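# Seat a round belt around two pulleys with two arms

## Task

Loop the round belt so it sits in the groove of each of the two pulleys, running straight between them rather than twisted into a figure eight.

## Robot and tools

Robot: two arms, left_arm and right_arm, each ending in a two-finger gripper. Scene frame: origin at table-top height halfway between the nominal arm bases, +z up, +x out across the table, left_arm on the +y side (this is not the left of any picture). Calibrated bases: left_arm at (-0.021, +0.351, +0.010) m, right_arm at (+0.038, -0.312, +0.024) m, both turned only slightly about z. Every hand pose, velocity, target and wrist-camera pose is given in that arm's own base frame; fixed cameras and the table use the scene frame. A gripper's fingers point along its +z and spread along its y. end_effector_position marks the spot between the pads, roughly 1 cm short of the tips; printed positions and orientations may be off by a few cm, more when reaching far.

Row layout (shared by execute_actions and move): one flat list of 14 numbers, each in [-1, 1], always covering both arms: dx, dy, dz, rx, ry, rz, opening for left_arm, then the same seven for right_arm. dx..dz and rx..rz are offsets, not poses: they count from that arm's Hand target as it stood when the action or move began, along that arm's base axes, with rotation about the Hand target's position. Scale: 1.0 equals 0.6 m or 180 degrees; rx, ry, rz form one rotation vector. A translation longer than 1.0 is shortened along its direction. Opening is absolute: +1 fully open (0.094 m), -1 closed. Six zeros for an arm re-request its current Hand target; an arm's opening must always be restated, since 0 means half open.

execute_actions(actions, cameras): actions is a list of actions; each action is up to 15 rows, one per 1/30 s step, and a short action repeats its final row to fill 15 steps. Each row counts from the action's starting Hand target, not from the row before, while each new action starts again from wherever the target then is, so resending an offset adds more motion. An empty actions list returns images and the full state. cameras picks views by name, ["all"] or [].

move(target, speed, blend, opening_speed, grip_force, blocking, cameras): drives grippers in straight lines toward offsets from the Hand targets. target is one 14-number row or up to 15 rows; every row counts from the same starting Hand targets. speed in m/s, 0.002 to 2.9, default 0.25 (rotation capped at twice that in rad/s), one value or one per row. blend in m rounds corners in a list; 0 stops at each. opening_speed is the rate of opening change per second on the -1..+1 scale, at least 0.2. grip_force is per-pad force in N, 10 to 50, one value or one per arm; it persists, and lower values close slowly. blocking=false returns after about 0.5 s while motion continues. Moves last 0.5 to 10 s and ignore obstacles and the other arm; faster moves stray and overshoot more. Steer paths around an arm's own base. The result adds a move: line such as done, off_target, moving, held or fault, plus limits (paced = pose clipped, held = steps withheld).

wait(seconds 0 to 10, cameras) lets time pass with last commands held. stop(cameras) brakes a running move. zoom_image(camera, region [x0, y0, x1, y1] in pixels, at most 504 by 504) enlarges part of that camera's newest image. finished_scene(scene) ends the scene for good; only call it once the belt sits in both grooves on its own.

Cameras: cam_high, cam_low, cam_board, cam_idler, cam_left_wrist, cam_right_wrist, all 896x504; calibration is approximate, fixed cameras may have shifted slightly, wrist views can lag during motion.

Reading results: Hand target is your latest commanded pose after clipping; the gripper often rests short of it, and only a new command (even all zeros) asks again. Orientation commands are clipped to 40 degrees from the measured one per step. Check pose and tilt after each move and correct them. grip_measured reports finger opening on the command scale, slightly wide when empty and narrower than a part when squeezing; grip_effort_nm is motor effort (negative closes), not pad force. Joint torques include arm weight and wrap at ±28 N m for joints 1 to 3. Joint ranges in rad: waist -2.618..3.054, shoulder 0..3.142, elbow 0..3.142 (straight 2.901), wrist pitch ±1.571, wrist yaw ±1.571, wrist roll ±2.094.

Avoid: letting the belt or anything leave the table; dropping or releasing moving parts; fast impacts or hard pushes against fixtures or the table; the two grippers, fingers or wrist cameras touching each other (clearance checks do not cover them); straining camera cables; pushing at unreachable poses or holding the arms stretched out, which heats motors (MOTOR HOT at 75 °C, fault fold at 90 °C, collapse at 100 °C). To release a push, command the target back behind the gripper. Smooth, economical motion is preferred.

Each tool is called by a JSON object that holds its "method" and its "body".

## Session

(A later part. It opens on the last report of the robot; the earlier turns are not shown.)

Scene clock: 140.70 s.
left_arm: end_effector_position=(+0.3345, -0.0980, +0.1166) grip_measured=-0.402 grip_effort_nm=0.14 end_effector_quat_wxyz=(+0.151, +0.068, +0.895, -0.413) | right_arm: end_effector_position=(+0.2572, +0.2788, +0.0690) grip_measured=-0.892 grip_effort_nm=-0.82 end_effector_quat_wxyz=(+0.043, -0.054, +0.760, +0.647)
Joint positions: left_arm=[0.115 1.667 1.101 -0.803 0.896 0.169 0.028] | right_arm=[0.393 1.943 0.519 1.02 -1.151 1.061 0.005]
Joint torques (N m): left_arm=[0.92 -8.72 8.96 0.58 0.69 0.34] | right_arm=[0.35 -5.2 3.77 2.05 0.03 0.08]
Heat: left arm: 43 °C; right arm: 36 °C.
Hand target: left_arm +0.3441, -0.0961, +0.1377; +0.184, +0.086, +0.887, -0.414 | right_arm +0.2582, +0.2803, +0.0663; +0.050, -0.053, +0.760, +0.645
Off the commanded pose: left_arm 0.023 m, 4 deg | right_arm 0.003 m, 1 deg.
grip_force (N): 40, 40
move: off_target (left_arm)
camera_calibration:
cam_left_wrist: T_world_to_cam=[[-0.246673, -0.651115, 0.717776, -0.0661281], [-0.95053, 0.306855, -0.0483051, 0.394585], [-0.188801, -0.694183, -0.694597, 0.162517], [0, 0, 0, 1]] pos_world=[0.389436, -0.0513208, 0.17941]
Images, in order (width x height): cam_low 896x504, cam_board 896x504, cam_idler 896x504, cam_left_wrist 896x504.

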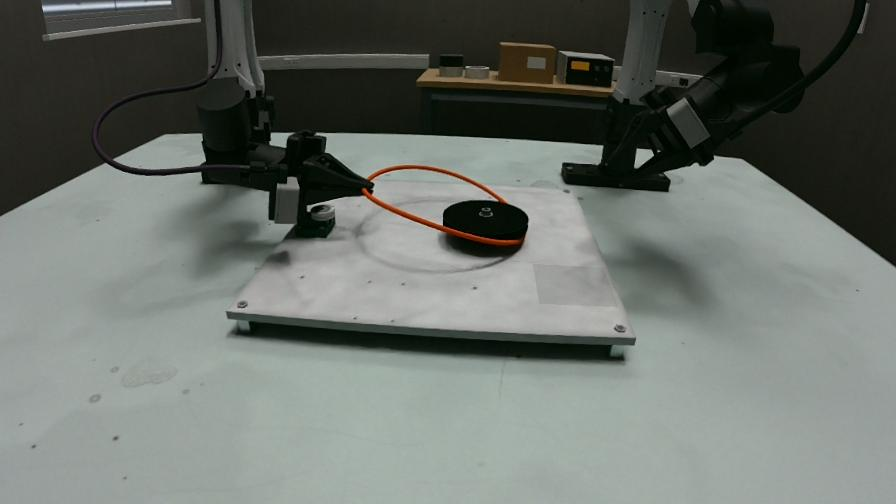

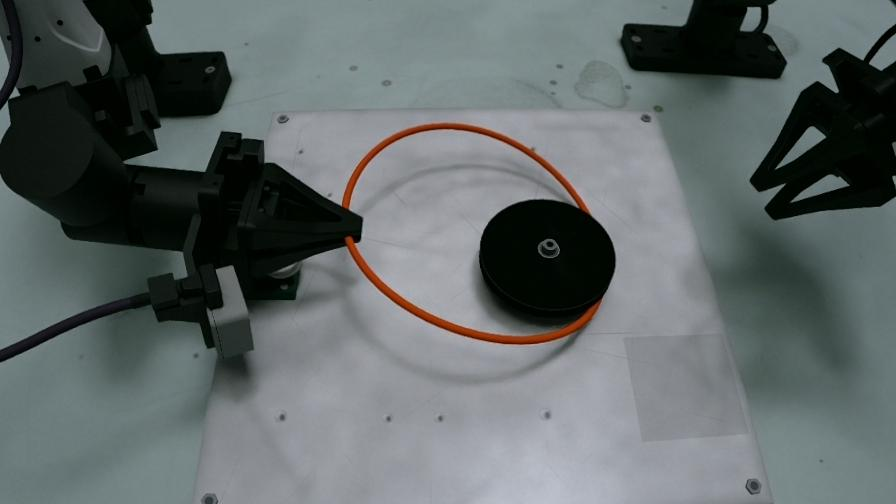

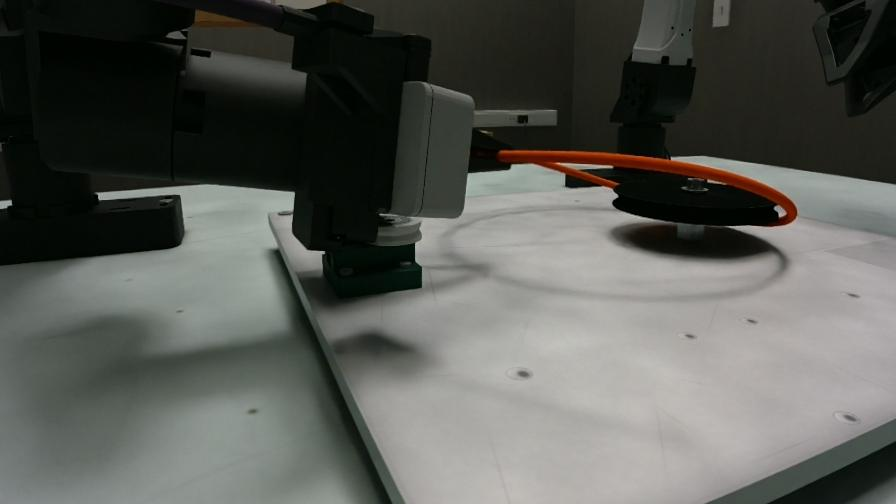

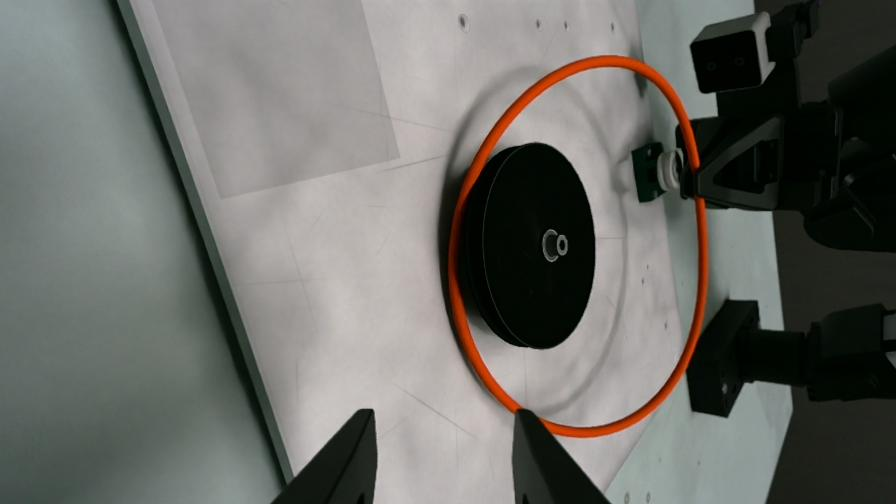

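{"method": "move", "body": {"target": [[0,0,0,0,0,0,-0.4,0.002,0.0,0.001,0.02,0.003,0,-1],[0,0,0,0,0,0,-0.4,0.002,-0.045,0.009,0.034,0.003,0,-1]], "speed": 0.05, "cameras": ["cam_board","cam_low","cam_idler","cam_left_wrist"]}}

{"method": "zoom_image", "body": {"camera": "cam_idler", "region": [560, 130, 860, 290]}}

{"method": "zoom_image", "body": {"camera": "cam_low", "region": [350, 150, 630, 290]}}

Scene clock: 143.60 s.
left_arm: end_effector_position=(+0.3345, -0.0980, +0.1166) grip_measured=-0.402 grip_effort_nm=0.14 end_effector_quat_wxyz=(+0.151, +0.068, +0.895, -0.413) | right_arm: end_effector_position=(+0.2618, +0.2550, +0.0704) grip_measured=-0.892 grip_effort_nm=-0.83 end_effector_quat_wxyz=(+0.043, -0.038, +0.731, +0.680)
Joint positions: left_arm=[0.115 1.667 1.101 -0.803 0.896 0.169 0.028] | right_arm=[0.304 2.066 0.473 1.366 -1.247 1.24 0.005]
Joint torques (N m): left_arm=[0.92 -8.72 8.96 0.58 0.69 0.34] | right_arm=[-0.66 -5.39 2.28 2.3 -0.21 0.07]
Heat: left arm: 43 °C; right arm: 36 °C.
Hand target: left_arm +0.3441, -0.0961, +0.1377; +0.184, +0.086, +0.887, -0.414 | right_arm +0.2594, +0.2532, +0.0716; +0.049, -0.047, +0.725, +0.685
Off the commanded pose: left_arm 0.023 m, 4 deg | right_arm 0.003 m, 2 deg.
grip_force (N): 40, 40
move: off_target (left_arm)
camera_calibration:
cam_left_wrist: T_world_to_cam=[[-0.246673, -0.651115, 0.717776, -0.0661281], [-0.95053, 0.306855, -0.0483051, 0.394585], [-0.188801, -0.694183, -0.694597, 0.162517], [0, 0, 0, 1]] pos_world=[0.389436, -0.0513208, 0.17941]
Images, in order (width x height): cam_low 896x504, cam_board 896x504, cam_idler 896x504, cam_left_wrist 896x504.

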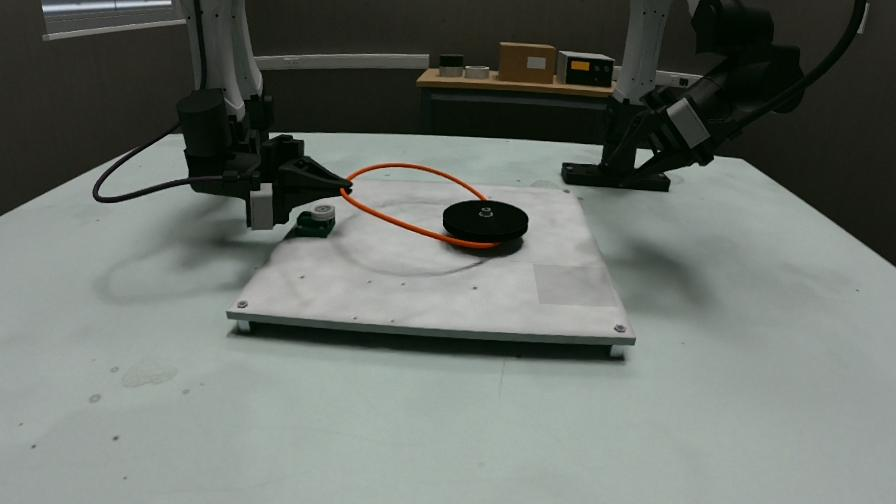

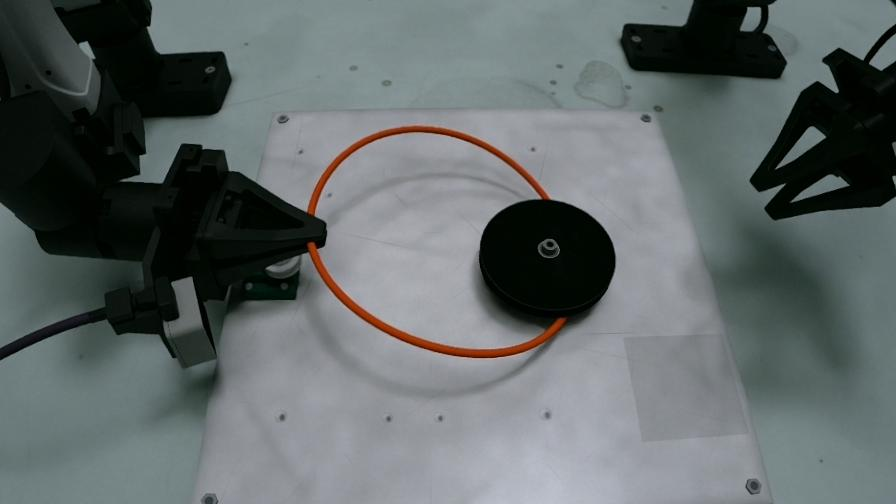

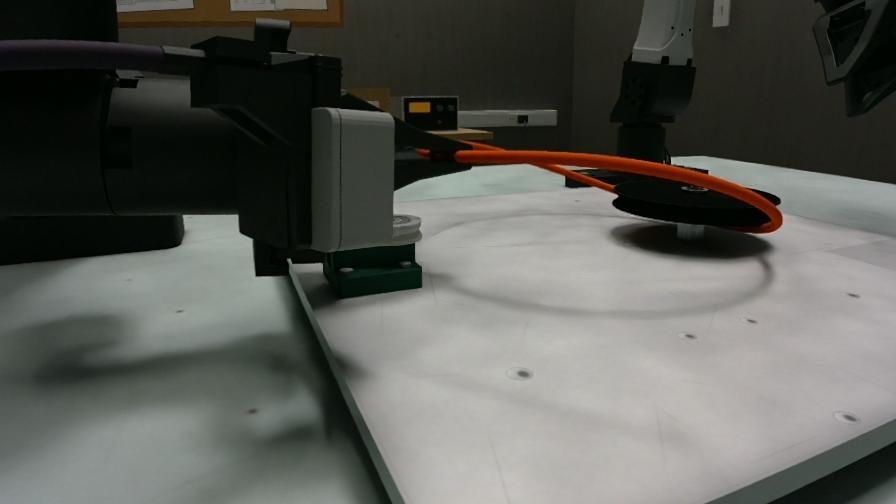

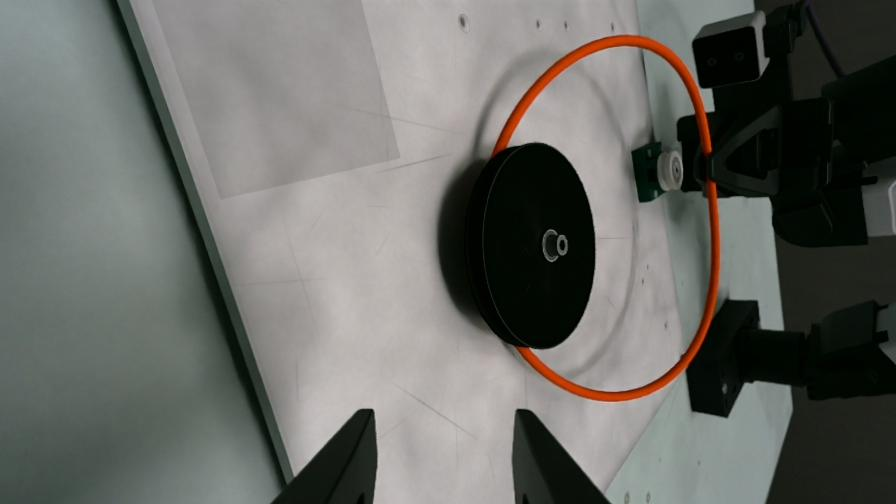

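Scaled by 1.680 from the camera's 896x504 image, which has a finer 1280x720 frame.

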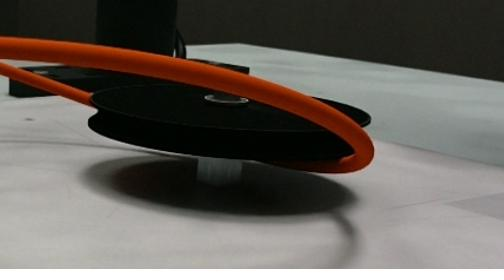

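Scaled by 1.800 from the camera's 896x504 image, which has a finer 1280x720 frame.

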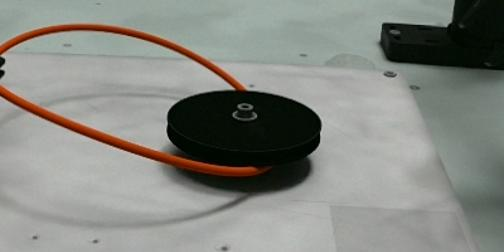

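{"method": "move", "body": {"target": [[0.0,0.06,0.03,0.04,0.04,0,-0.4,0.0,0.095,0.0,0,0.0,0,-1],[0,0.06,0.03,0.04,0.09,0,-0.4,0.0,0.1,0.085,0,0.0,0,-1]], "speed": 0.1, "cameras": ["all"]}}

Scene clock: 148.30 s.
left_arm: end_effector_position=(+0.3383, -0.0614, +0.1505) grip_measured=-0.402 grip_effort_nm=0.14 end_effector_quat_wxyz=(+0.046, +0.036, +0.926, -0.372) | right_arm: end_effector_position=(+0.2575, +0.3120, +0.1136) grip_measured=-0.892 grip_effort_nm=-0.83 end_effector_quat_wxyz=(+0.043, -0.038, +0.730, +0.681)
Joint positions: left_arm=[0.179 1.834 1.517 -1.345 0.765 0.294 0.028] | right_arm=[0.496 1.904 0.548 1.213 -1.058 1.33 0.005]
Joint torques (N m): left_arm=[-0.2 -6.95 8.69 0.02 0.34 0.04] | right_arm=[-0.27 -7.5 5.24 1.85 -0.14 0.07]
Heat: left arm: 42 °C; right arm: 36 °C.
Hand target: left_arm +0.3440, -0.0601, +0.1558; +0.052, +0.038, +0.928, -0.366 | right_arm +0.2595, +0.3132, +0.1226; +0.049, -0.047, +0.725, +0.685
Off the commanded pose: left_arm 0.008 m, 1 deg | right_arm 0.009 m, 1 deg.
grip_force (N): 40, 40
move: done
camera_calibration:
cam_left_wrist: T_world_to_cam=[[-0.102785, -0.722049, 0.684164, -0.113635], [-0.930789, 0.312391, 0.189853, 0.34642], [-0.35081, -0.617298, -0.704184, 0.273204], [0, 0, 0, 1]] pos_world=[0.406606, -0.0216202, 0.204362]
cam_right_wrist: T_world_to_cam=[[0.115172, -0.073739, -0.990605, 0.107921], [-0.907043, -0.414374, -0.0746112, 0.41011], [-0.404979, 0.907115, -0.114609, -0.0746904], [0, 0, 0, 1]] pos_world=[0.329311, 0.24565, 0.128946]

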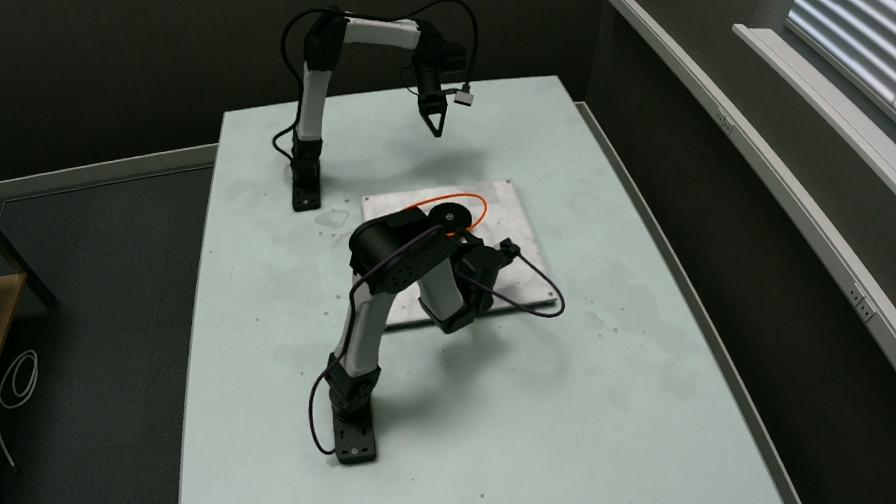

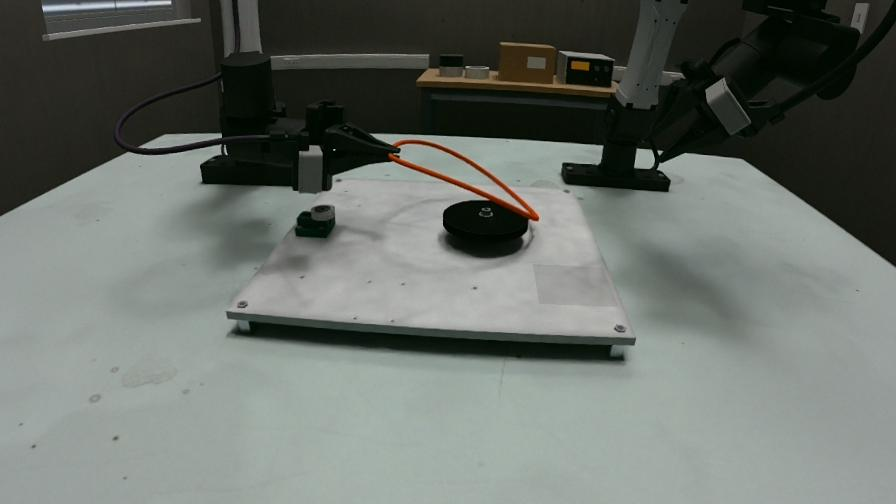

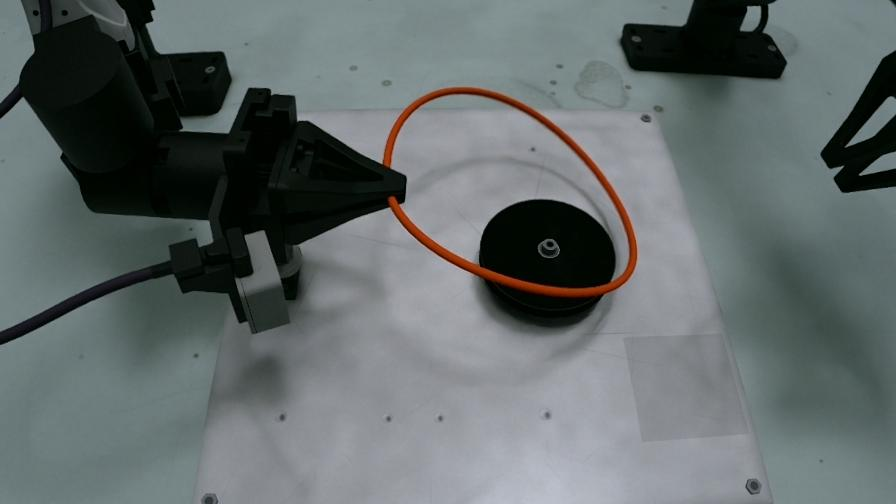

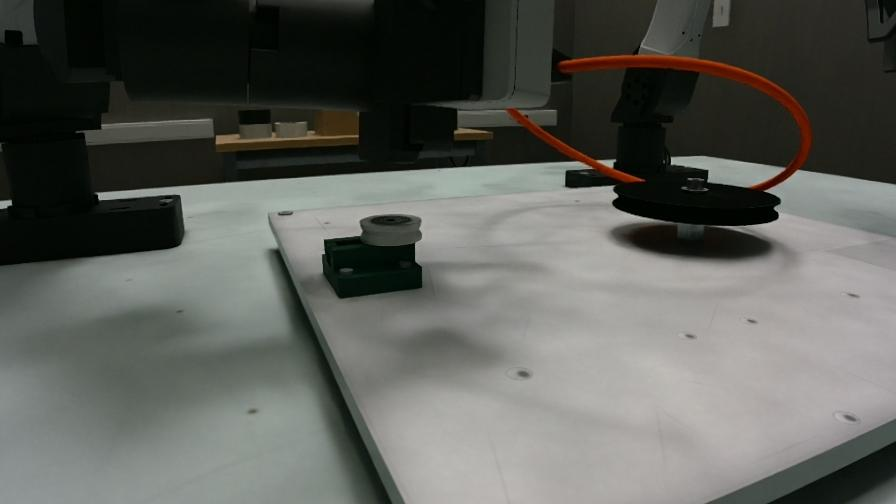

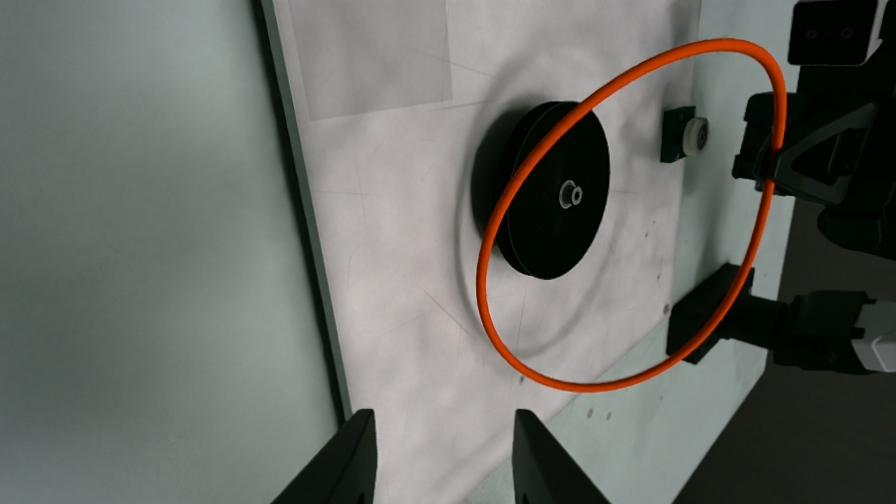

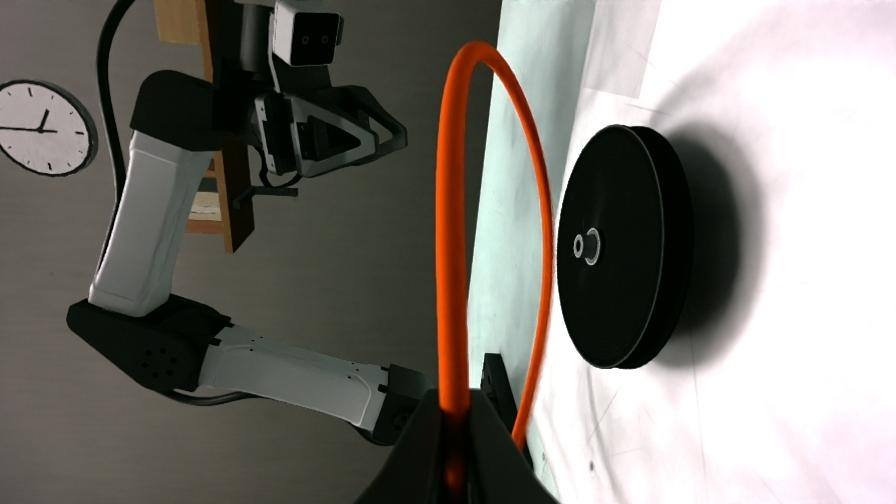

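{"method": "move", "body": {"target": [[0,0.0,0.0,0,0,0,-0.4,0.0,-0.045,0.03,-0.06,0.0,0,-1],[0,0.0,0.0,0,0,0,-0.4,0.0,-0.12,-0.02,-0.18,0.0,0,-1]], "speed": 0.1, "blend": 0.02, "cameras": ["all"]}}

Scene clock: 154.63 s.
left_arm: end_effector_position=(+0.3383, -0.0613, +0.1505) grip_measured=-0.402 grip_effort_nm=0.14 end_effector_quat_wxyz=(+0.046, +0.036, +0.926, -0.372) | right_arm: end_effector_position=(+0.2502, +0.2415, +0.0988) grip_measured=-0.892 grip_effort_nm=-0.82 end_effector_quat_wxyz=(+0.012, -0.051, +0.889, +0.456)
Joint positions: left_arm=[0.179 1.834 1.517 -1.345 0.765 0.294 0.028] | right_arm=[0.376 1.552 0.86 -0.44 -0.869 0.468 0.005]
Joint torques (N m): left_arm=[-0.2 -6.95 8.7 0.03 0.34 0.04] | right_arm=[-0.84 -6.65 8.32 1.04 -0.29 -0.05]
Heat: left arm: 41 °C; right arm: 37 °C.
Hand target: left_arm +0.3441, -0.0601, +0.1557; +0.052, +0.038, +0.929, -0.366 | right_arm +0.2595, +0.2412, +0.1107; +0.034, -0.059, +0.888, +0.456
Off the commanded pose: left_arm 0.008 m, 1 deg | right_arm 0.015 m, 3 deg.
grip_force (N): 40, 40
move: off_target (right_arm)
camera_calibration:
cam_left_wrist: T_world_to_cam=[[-0.102719, -0.722333, 0.683874, -0.113608], [-0.93079, 0.312277, 0.190032, 0.346381], [-0.350825, -0.617024, -0.704417, 0.273263], [0, 0, 0, 1]] pos_world=[0.406606, -0.0216198, 0.204361]
cam_right_wrist: T_world_to_cam=[[0.102073, -0.581627, -0.807026, 0.196624], [-0.892931, -0.411152, 0.183381, 0.343329], [-0.438469, 0.7019, -0.561321, 0.0866144], [0, 0, 0, 1]] pos_world=[0.324477, 0.194728, 0.14434]

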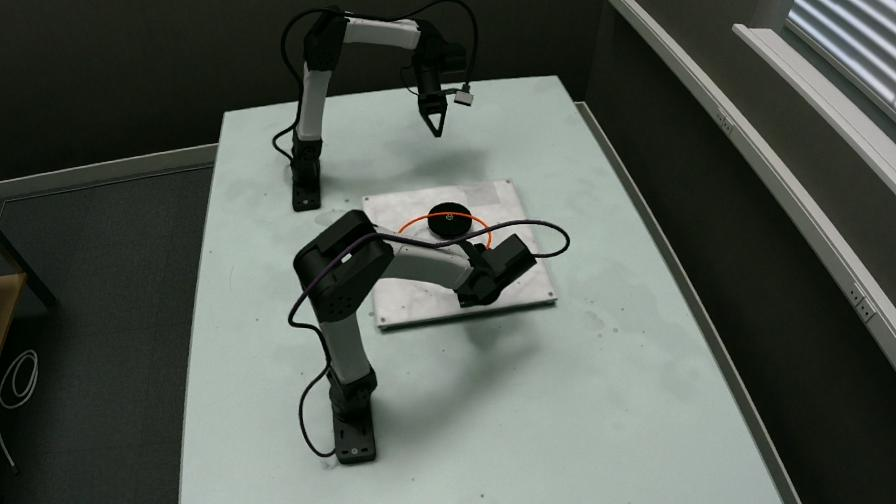

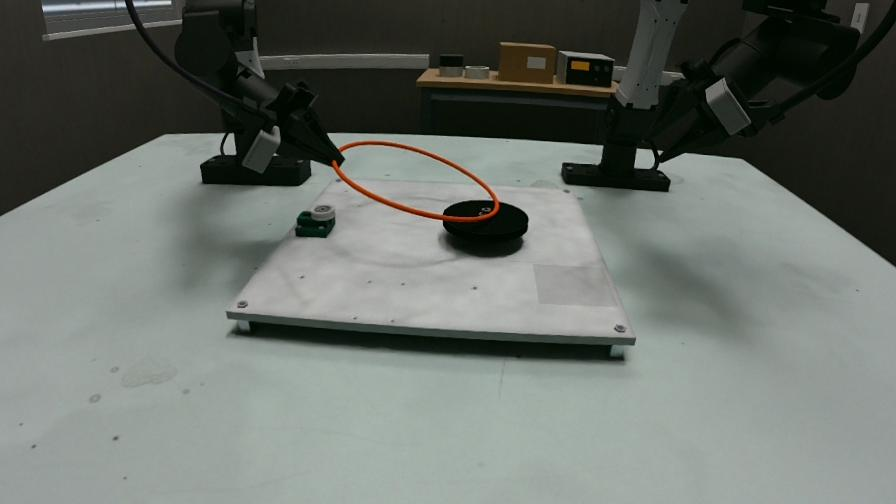

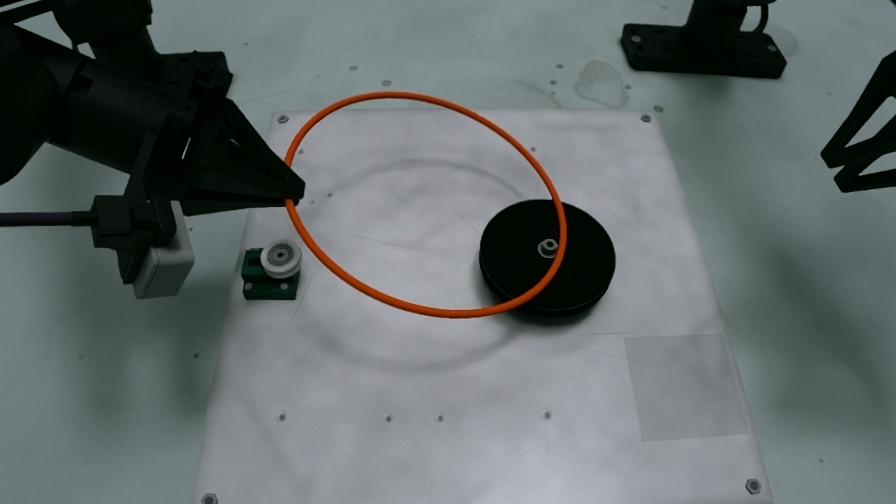

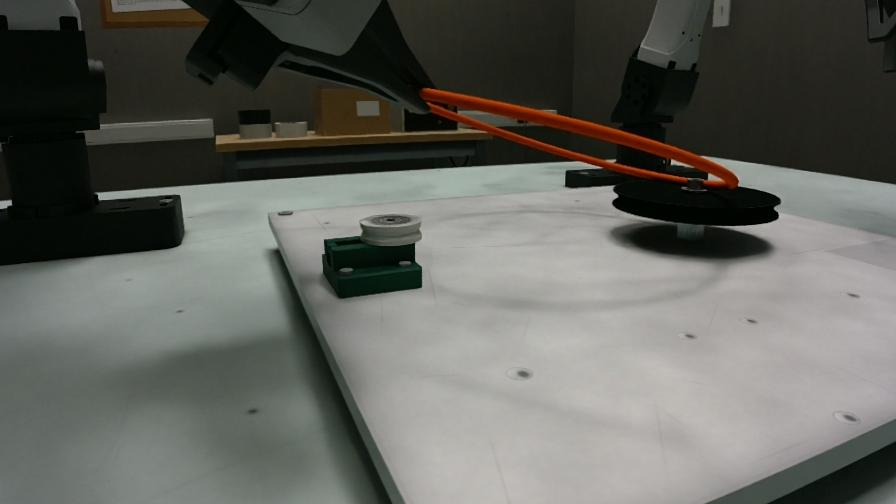

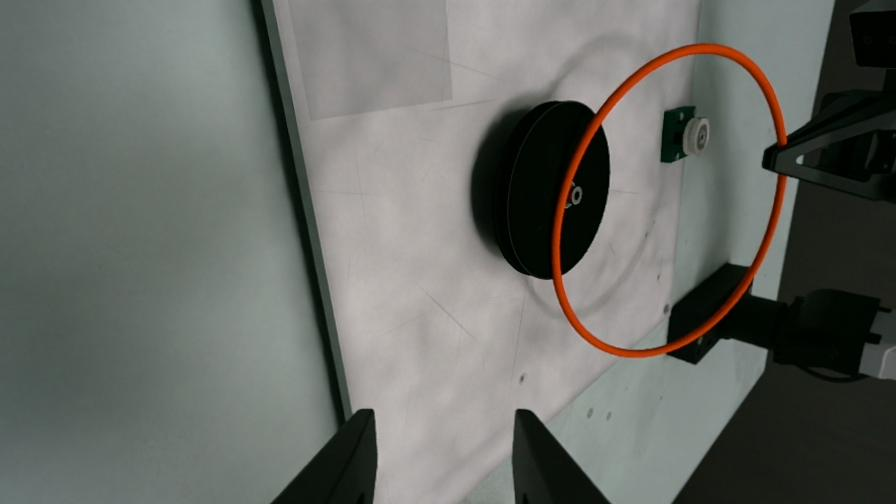

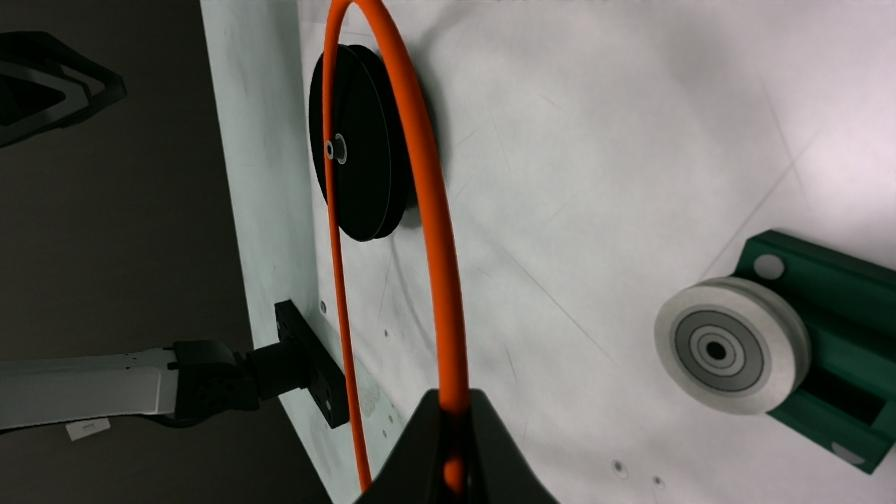

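{"method": "move", "body": {"target": [[0,0.0,0.0,0,0,0,-0.3,0.0,0.0,0.05,0,0.0,0,-1],[-0.025,-0.06,-0.025,-0.039,0.04,0.008,-0.3,0.01,0.15,0.055,0,0.0,0,-1]], "speed": 0.1, "blend": 0.02, "cameras": ["all"]}}

Scene clock: 158.70 s.
left_arm: end_effector_position=(+0.3291, -0.0916, +0.1424) grip_measured=-0.302 grip_effort_nm=0.14 end_effector_quat_wxyz=(+0.003, +0.003, +0.910, -0.414) | right_arm: end_effector_position=(+0.2560, +0.3246, +0.1362) grip_measured=-0.892 grip_effort_nm=-0.82 end_effector_quat_wxyz=(+0.019, -0.056, +0.890, +0.451)
Joint positions: left_arm=[0.12 1.843 1.453 -1.312 0.847 0.186 0.033] | right_arm=[0.619 1.622 1.062 -0.357 -0.73 0.75 0.005]
Joint torques (N m): left_arm=[-0.55 -7.12 4.71 0.16 0.68 0.04] | right_arm=[0.05 -5.27 9.16 1.67 -0.13 0.17]
Heat: left arm: 41 °C; right arm: 36 °C.
Hand target: left_arm +0.3291, -0.0961, +0.1408; +0.000, +0.000, +0.906, -0.423 | right_arm +0.2654, +0.3311, +0.1436; +0.034, -0.059, +0.888, +0.456
Off the commanded pose: left_arm 0.005 m, 1 deg | right_arm 0.014 m, 2 deg.
grip_force (N): 40, 40
move: off_target (right_arm); blend cut to 0 m at target 1
camera_calibration:
cam_left_wrist: T_world_to_cam=[[-0.00930304, -0.65903, 0.752059, -0.16551], [-0.914561, 0.309722, 0.260097, 0.333236], [-0.404341, -0.685384, -0.605605, 0.242895], [0, 0, 0, 1]] pos_world=[0.401437, -0.0458104, 0.184898]
cam_right_wrist: T_world_to_cam=[[0.117764, -0.588381, -0.799962, 0.27174], [-0.894534, -0.412655, 0.171826, 0.378409], [-0.431207, 0.695358, -0.574923, 0.0539184], [0, 0, 0, 1]] pos_world=[0.329749, 0.278547, 0.18336]

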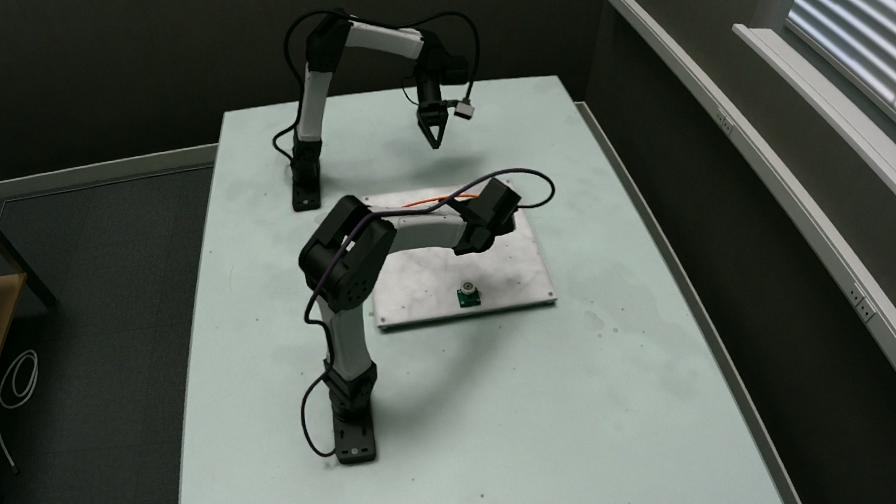

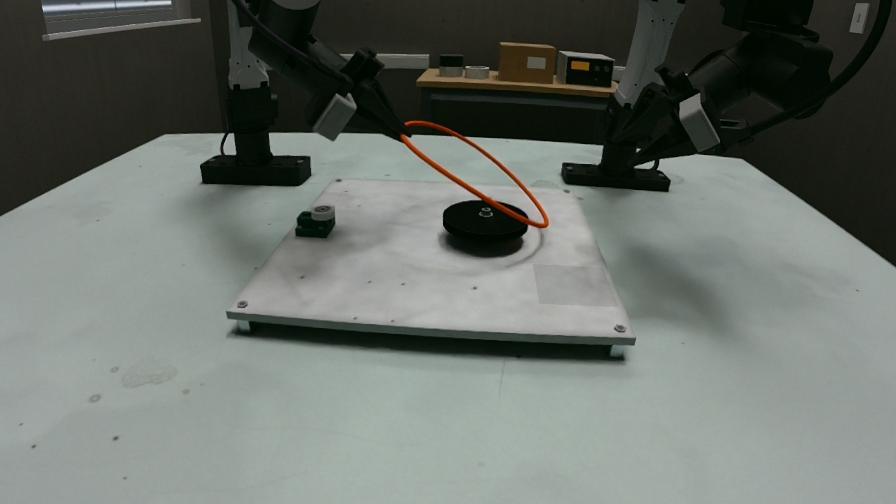

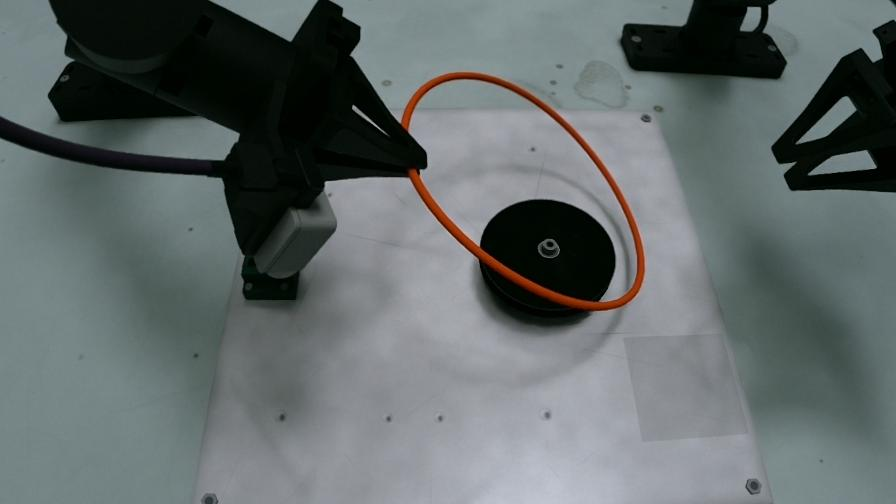

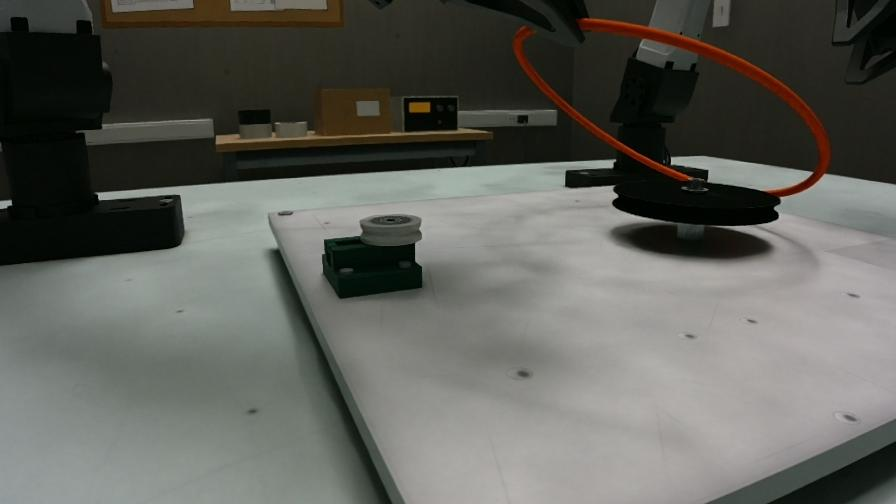

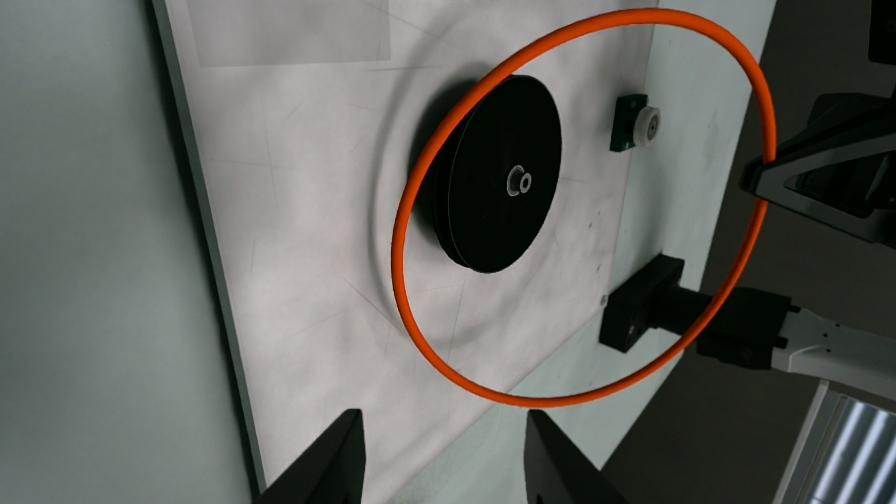

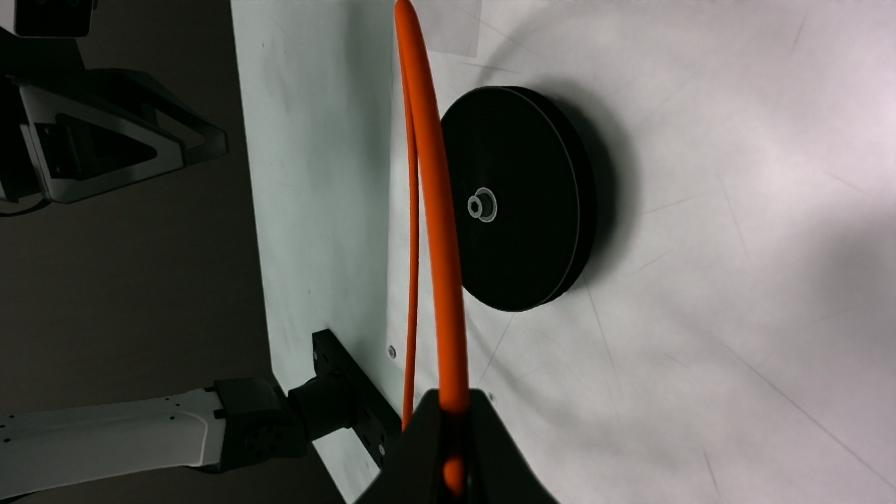

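{"method": "move", "body": {"target": [[0,0.0,0.0,0,0,0,-0.3,0.0,-0.02,0.0,0.12,0.1,0,-1]], "speed": 0.15, "cameras": ["cam_low","cam_board","cam_idler","cam_left_wrist"]}}

Scene clock: 162.00 s.
left_arm: end_effector_position=(+0.3291, -0.0917, +0.1424) grip_measured=-0.302 grip_effort_nm=0.14 end_effector_quat_wxyz=(+0.004, +0.003, +0.910, -0.414) | right_arm: end_effector_position=(+0.2668, +0.3214, +0.1488) grip_measured=-0.892 grip_effort_nm=-0.83 end_effector_quat_wxyz=(-0.086, +0.017, +0.783, +0.615)
Joint positions: left_arm=[0.12 1.843 1.453 -1.311 0.847 0.185 0.033] | right_arm=[0.491 1.712 0.852 0.291 -1.134 1.206 0.005]
Joint torques (N m): left_arm=[-0.55 -7.13 4.7 0.17 0.68 0.03] | right_arm=[-0.85 -5.65 4.98 1.88 -0.44 0.13]
Heat: left arm: 40 °C; right arm: 36 °C.
Hand target: left_arm +0.3291, -0.0961, +0.1408; +0.000, +0.000, +0.906, -0.423 | right_arm +0.2654, +0.3193, +0.1437; -0.094, +0.020, +0.781, +0.617
Off the commanded pose: left_arm 0.005 m, 1 deg | right_arm 0.006 m, 1 deg.
grip_force (N): 40, 40
move: done
camera_calibration:
cam_left_wrist: T_world_to_cam=[[-0.00924059, -0.658774, 0.752284, -0.165564], [-0.914711, 0.30952, 0.25981, 0.333432], [-0.404003, -0.685722, -0.605448, 0.242755], [0, 0, 0, 1]] pos_world=[0.401538, -0.0458108, 0.184898]
Images, in order (width x height): cam_low 896x504, cam_board 896x504, cam_idler 896x504, cam_left_wrist 896x504.

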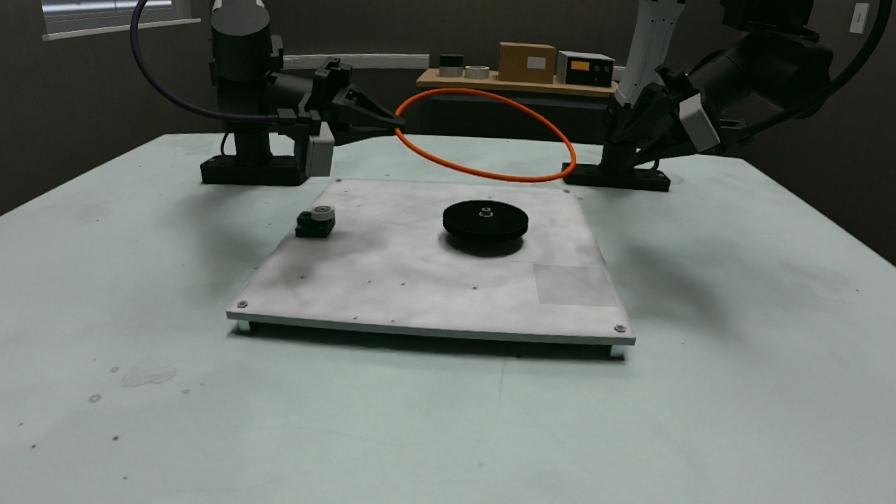

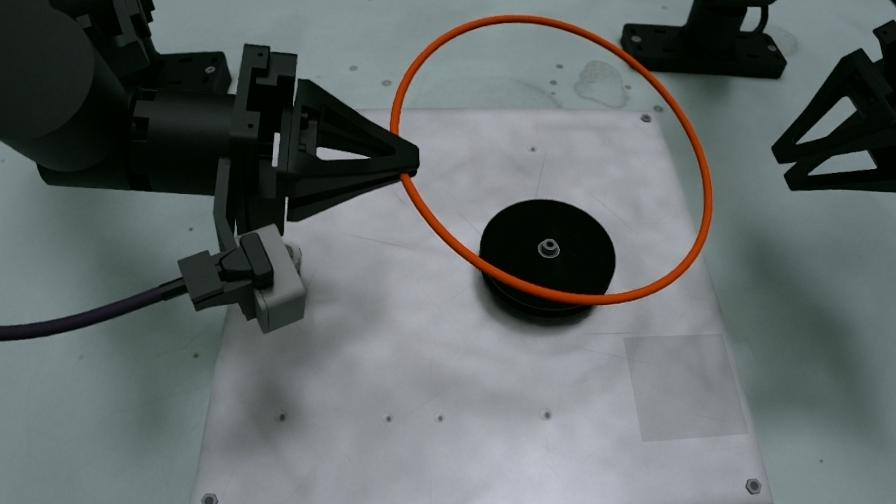

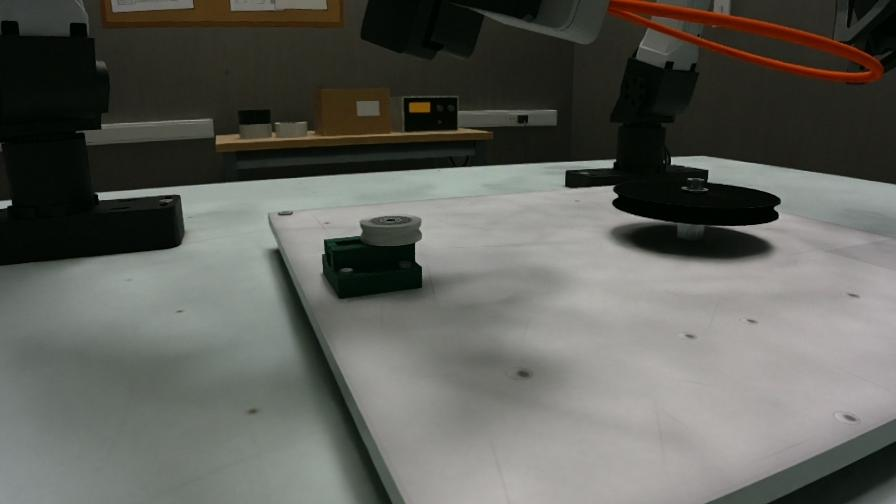

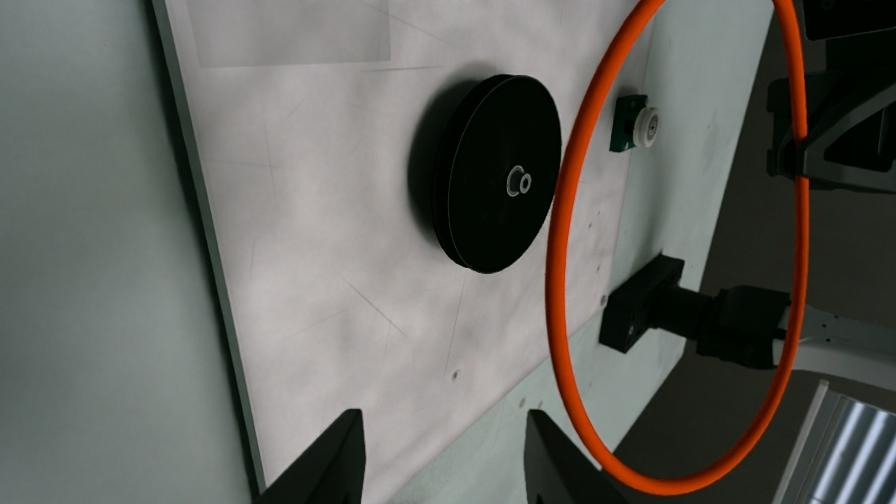

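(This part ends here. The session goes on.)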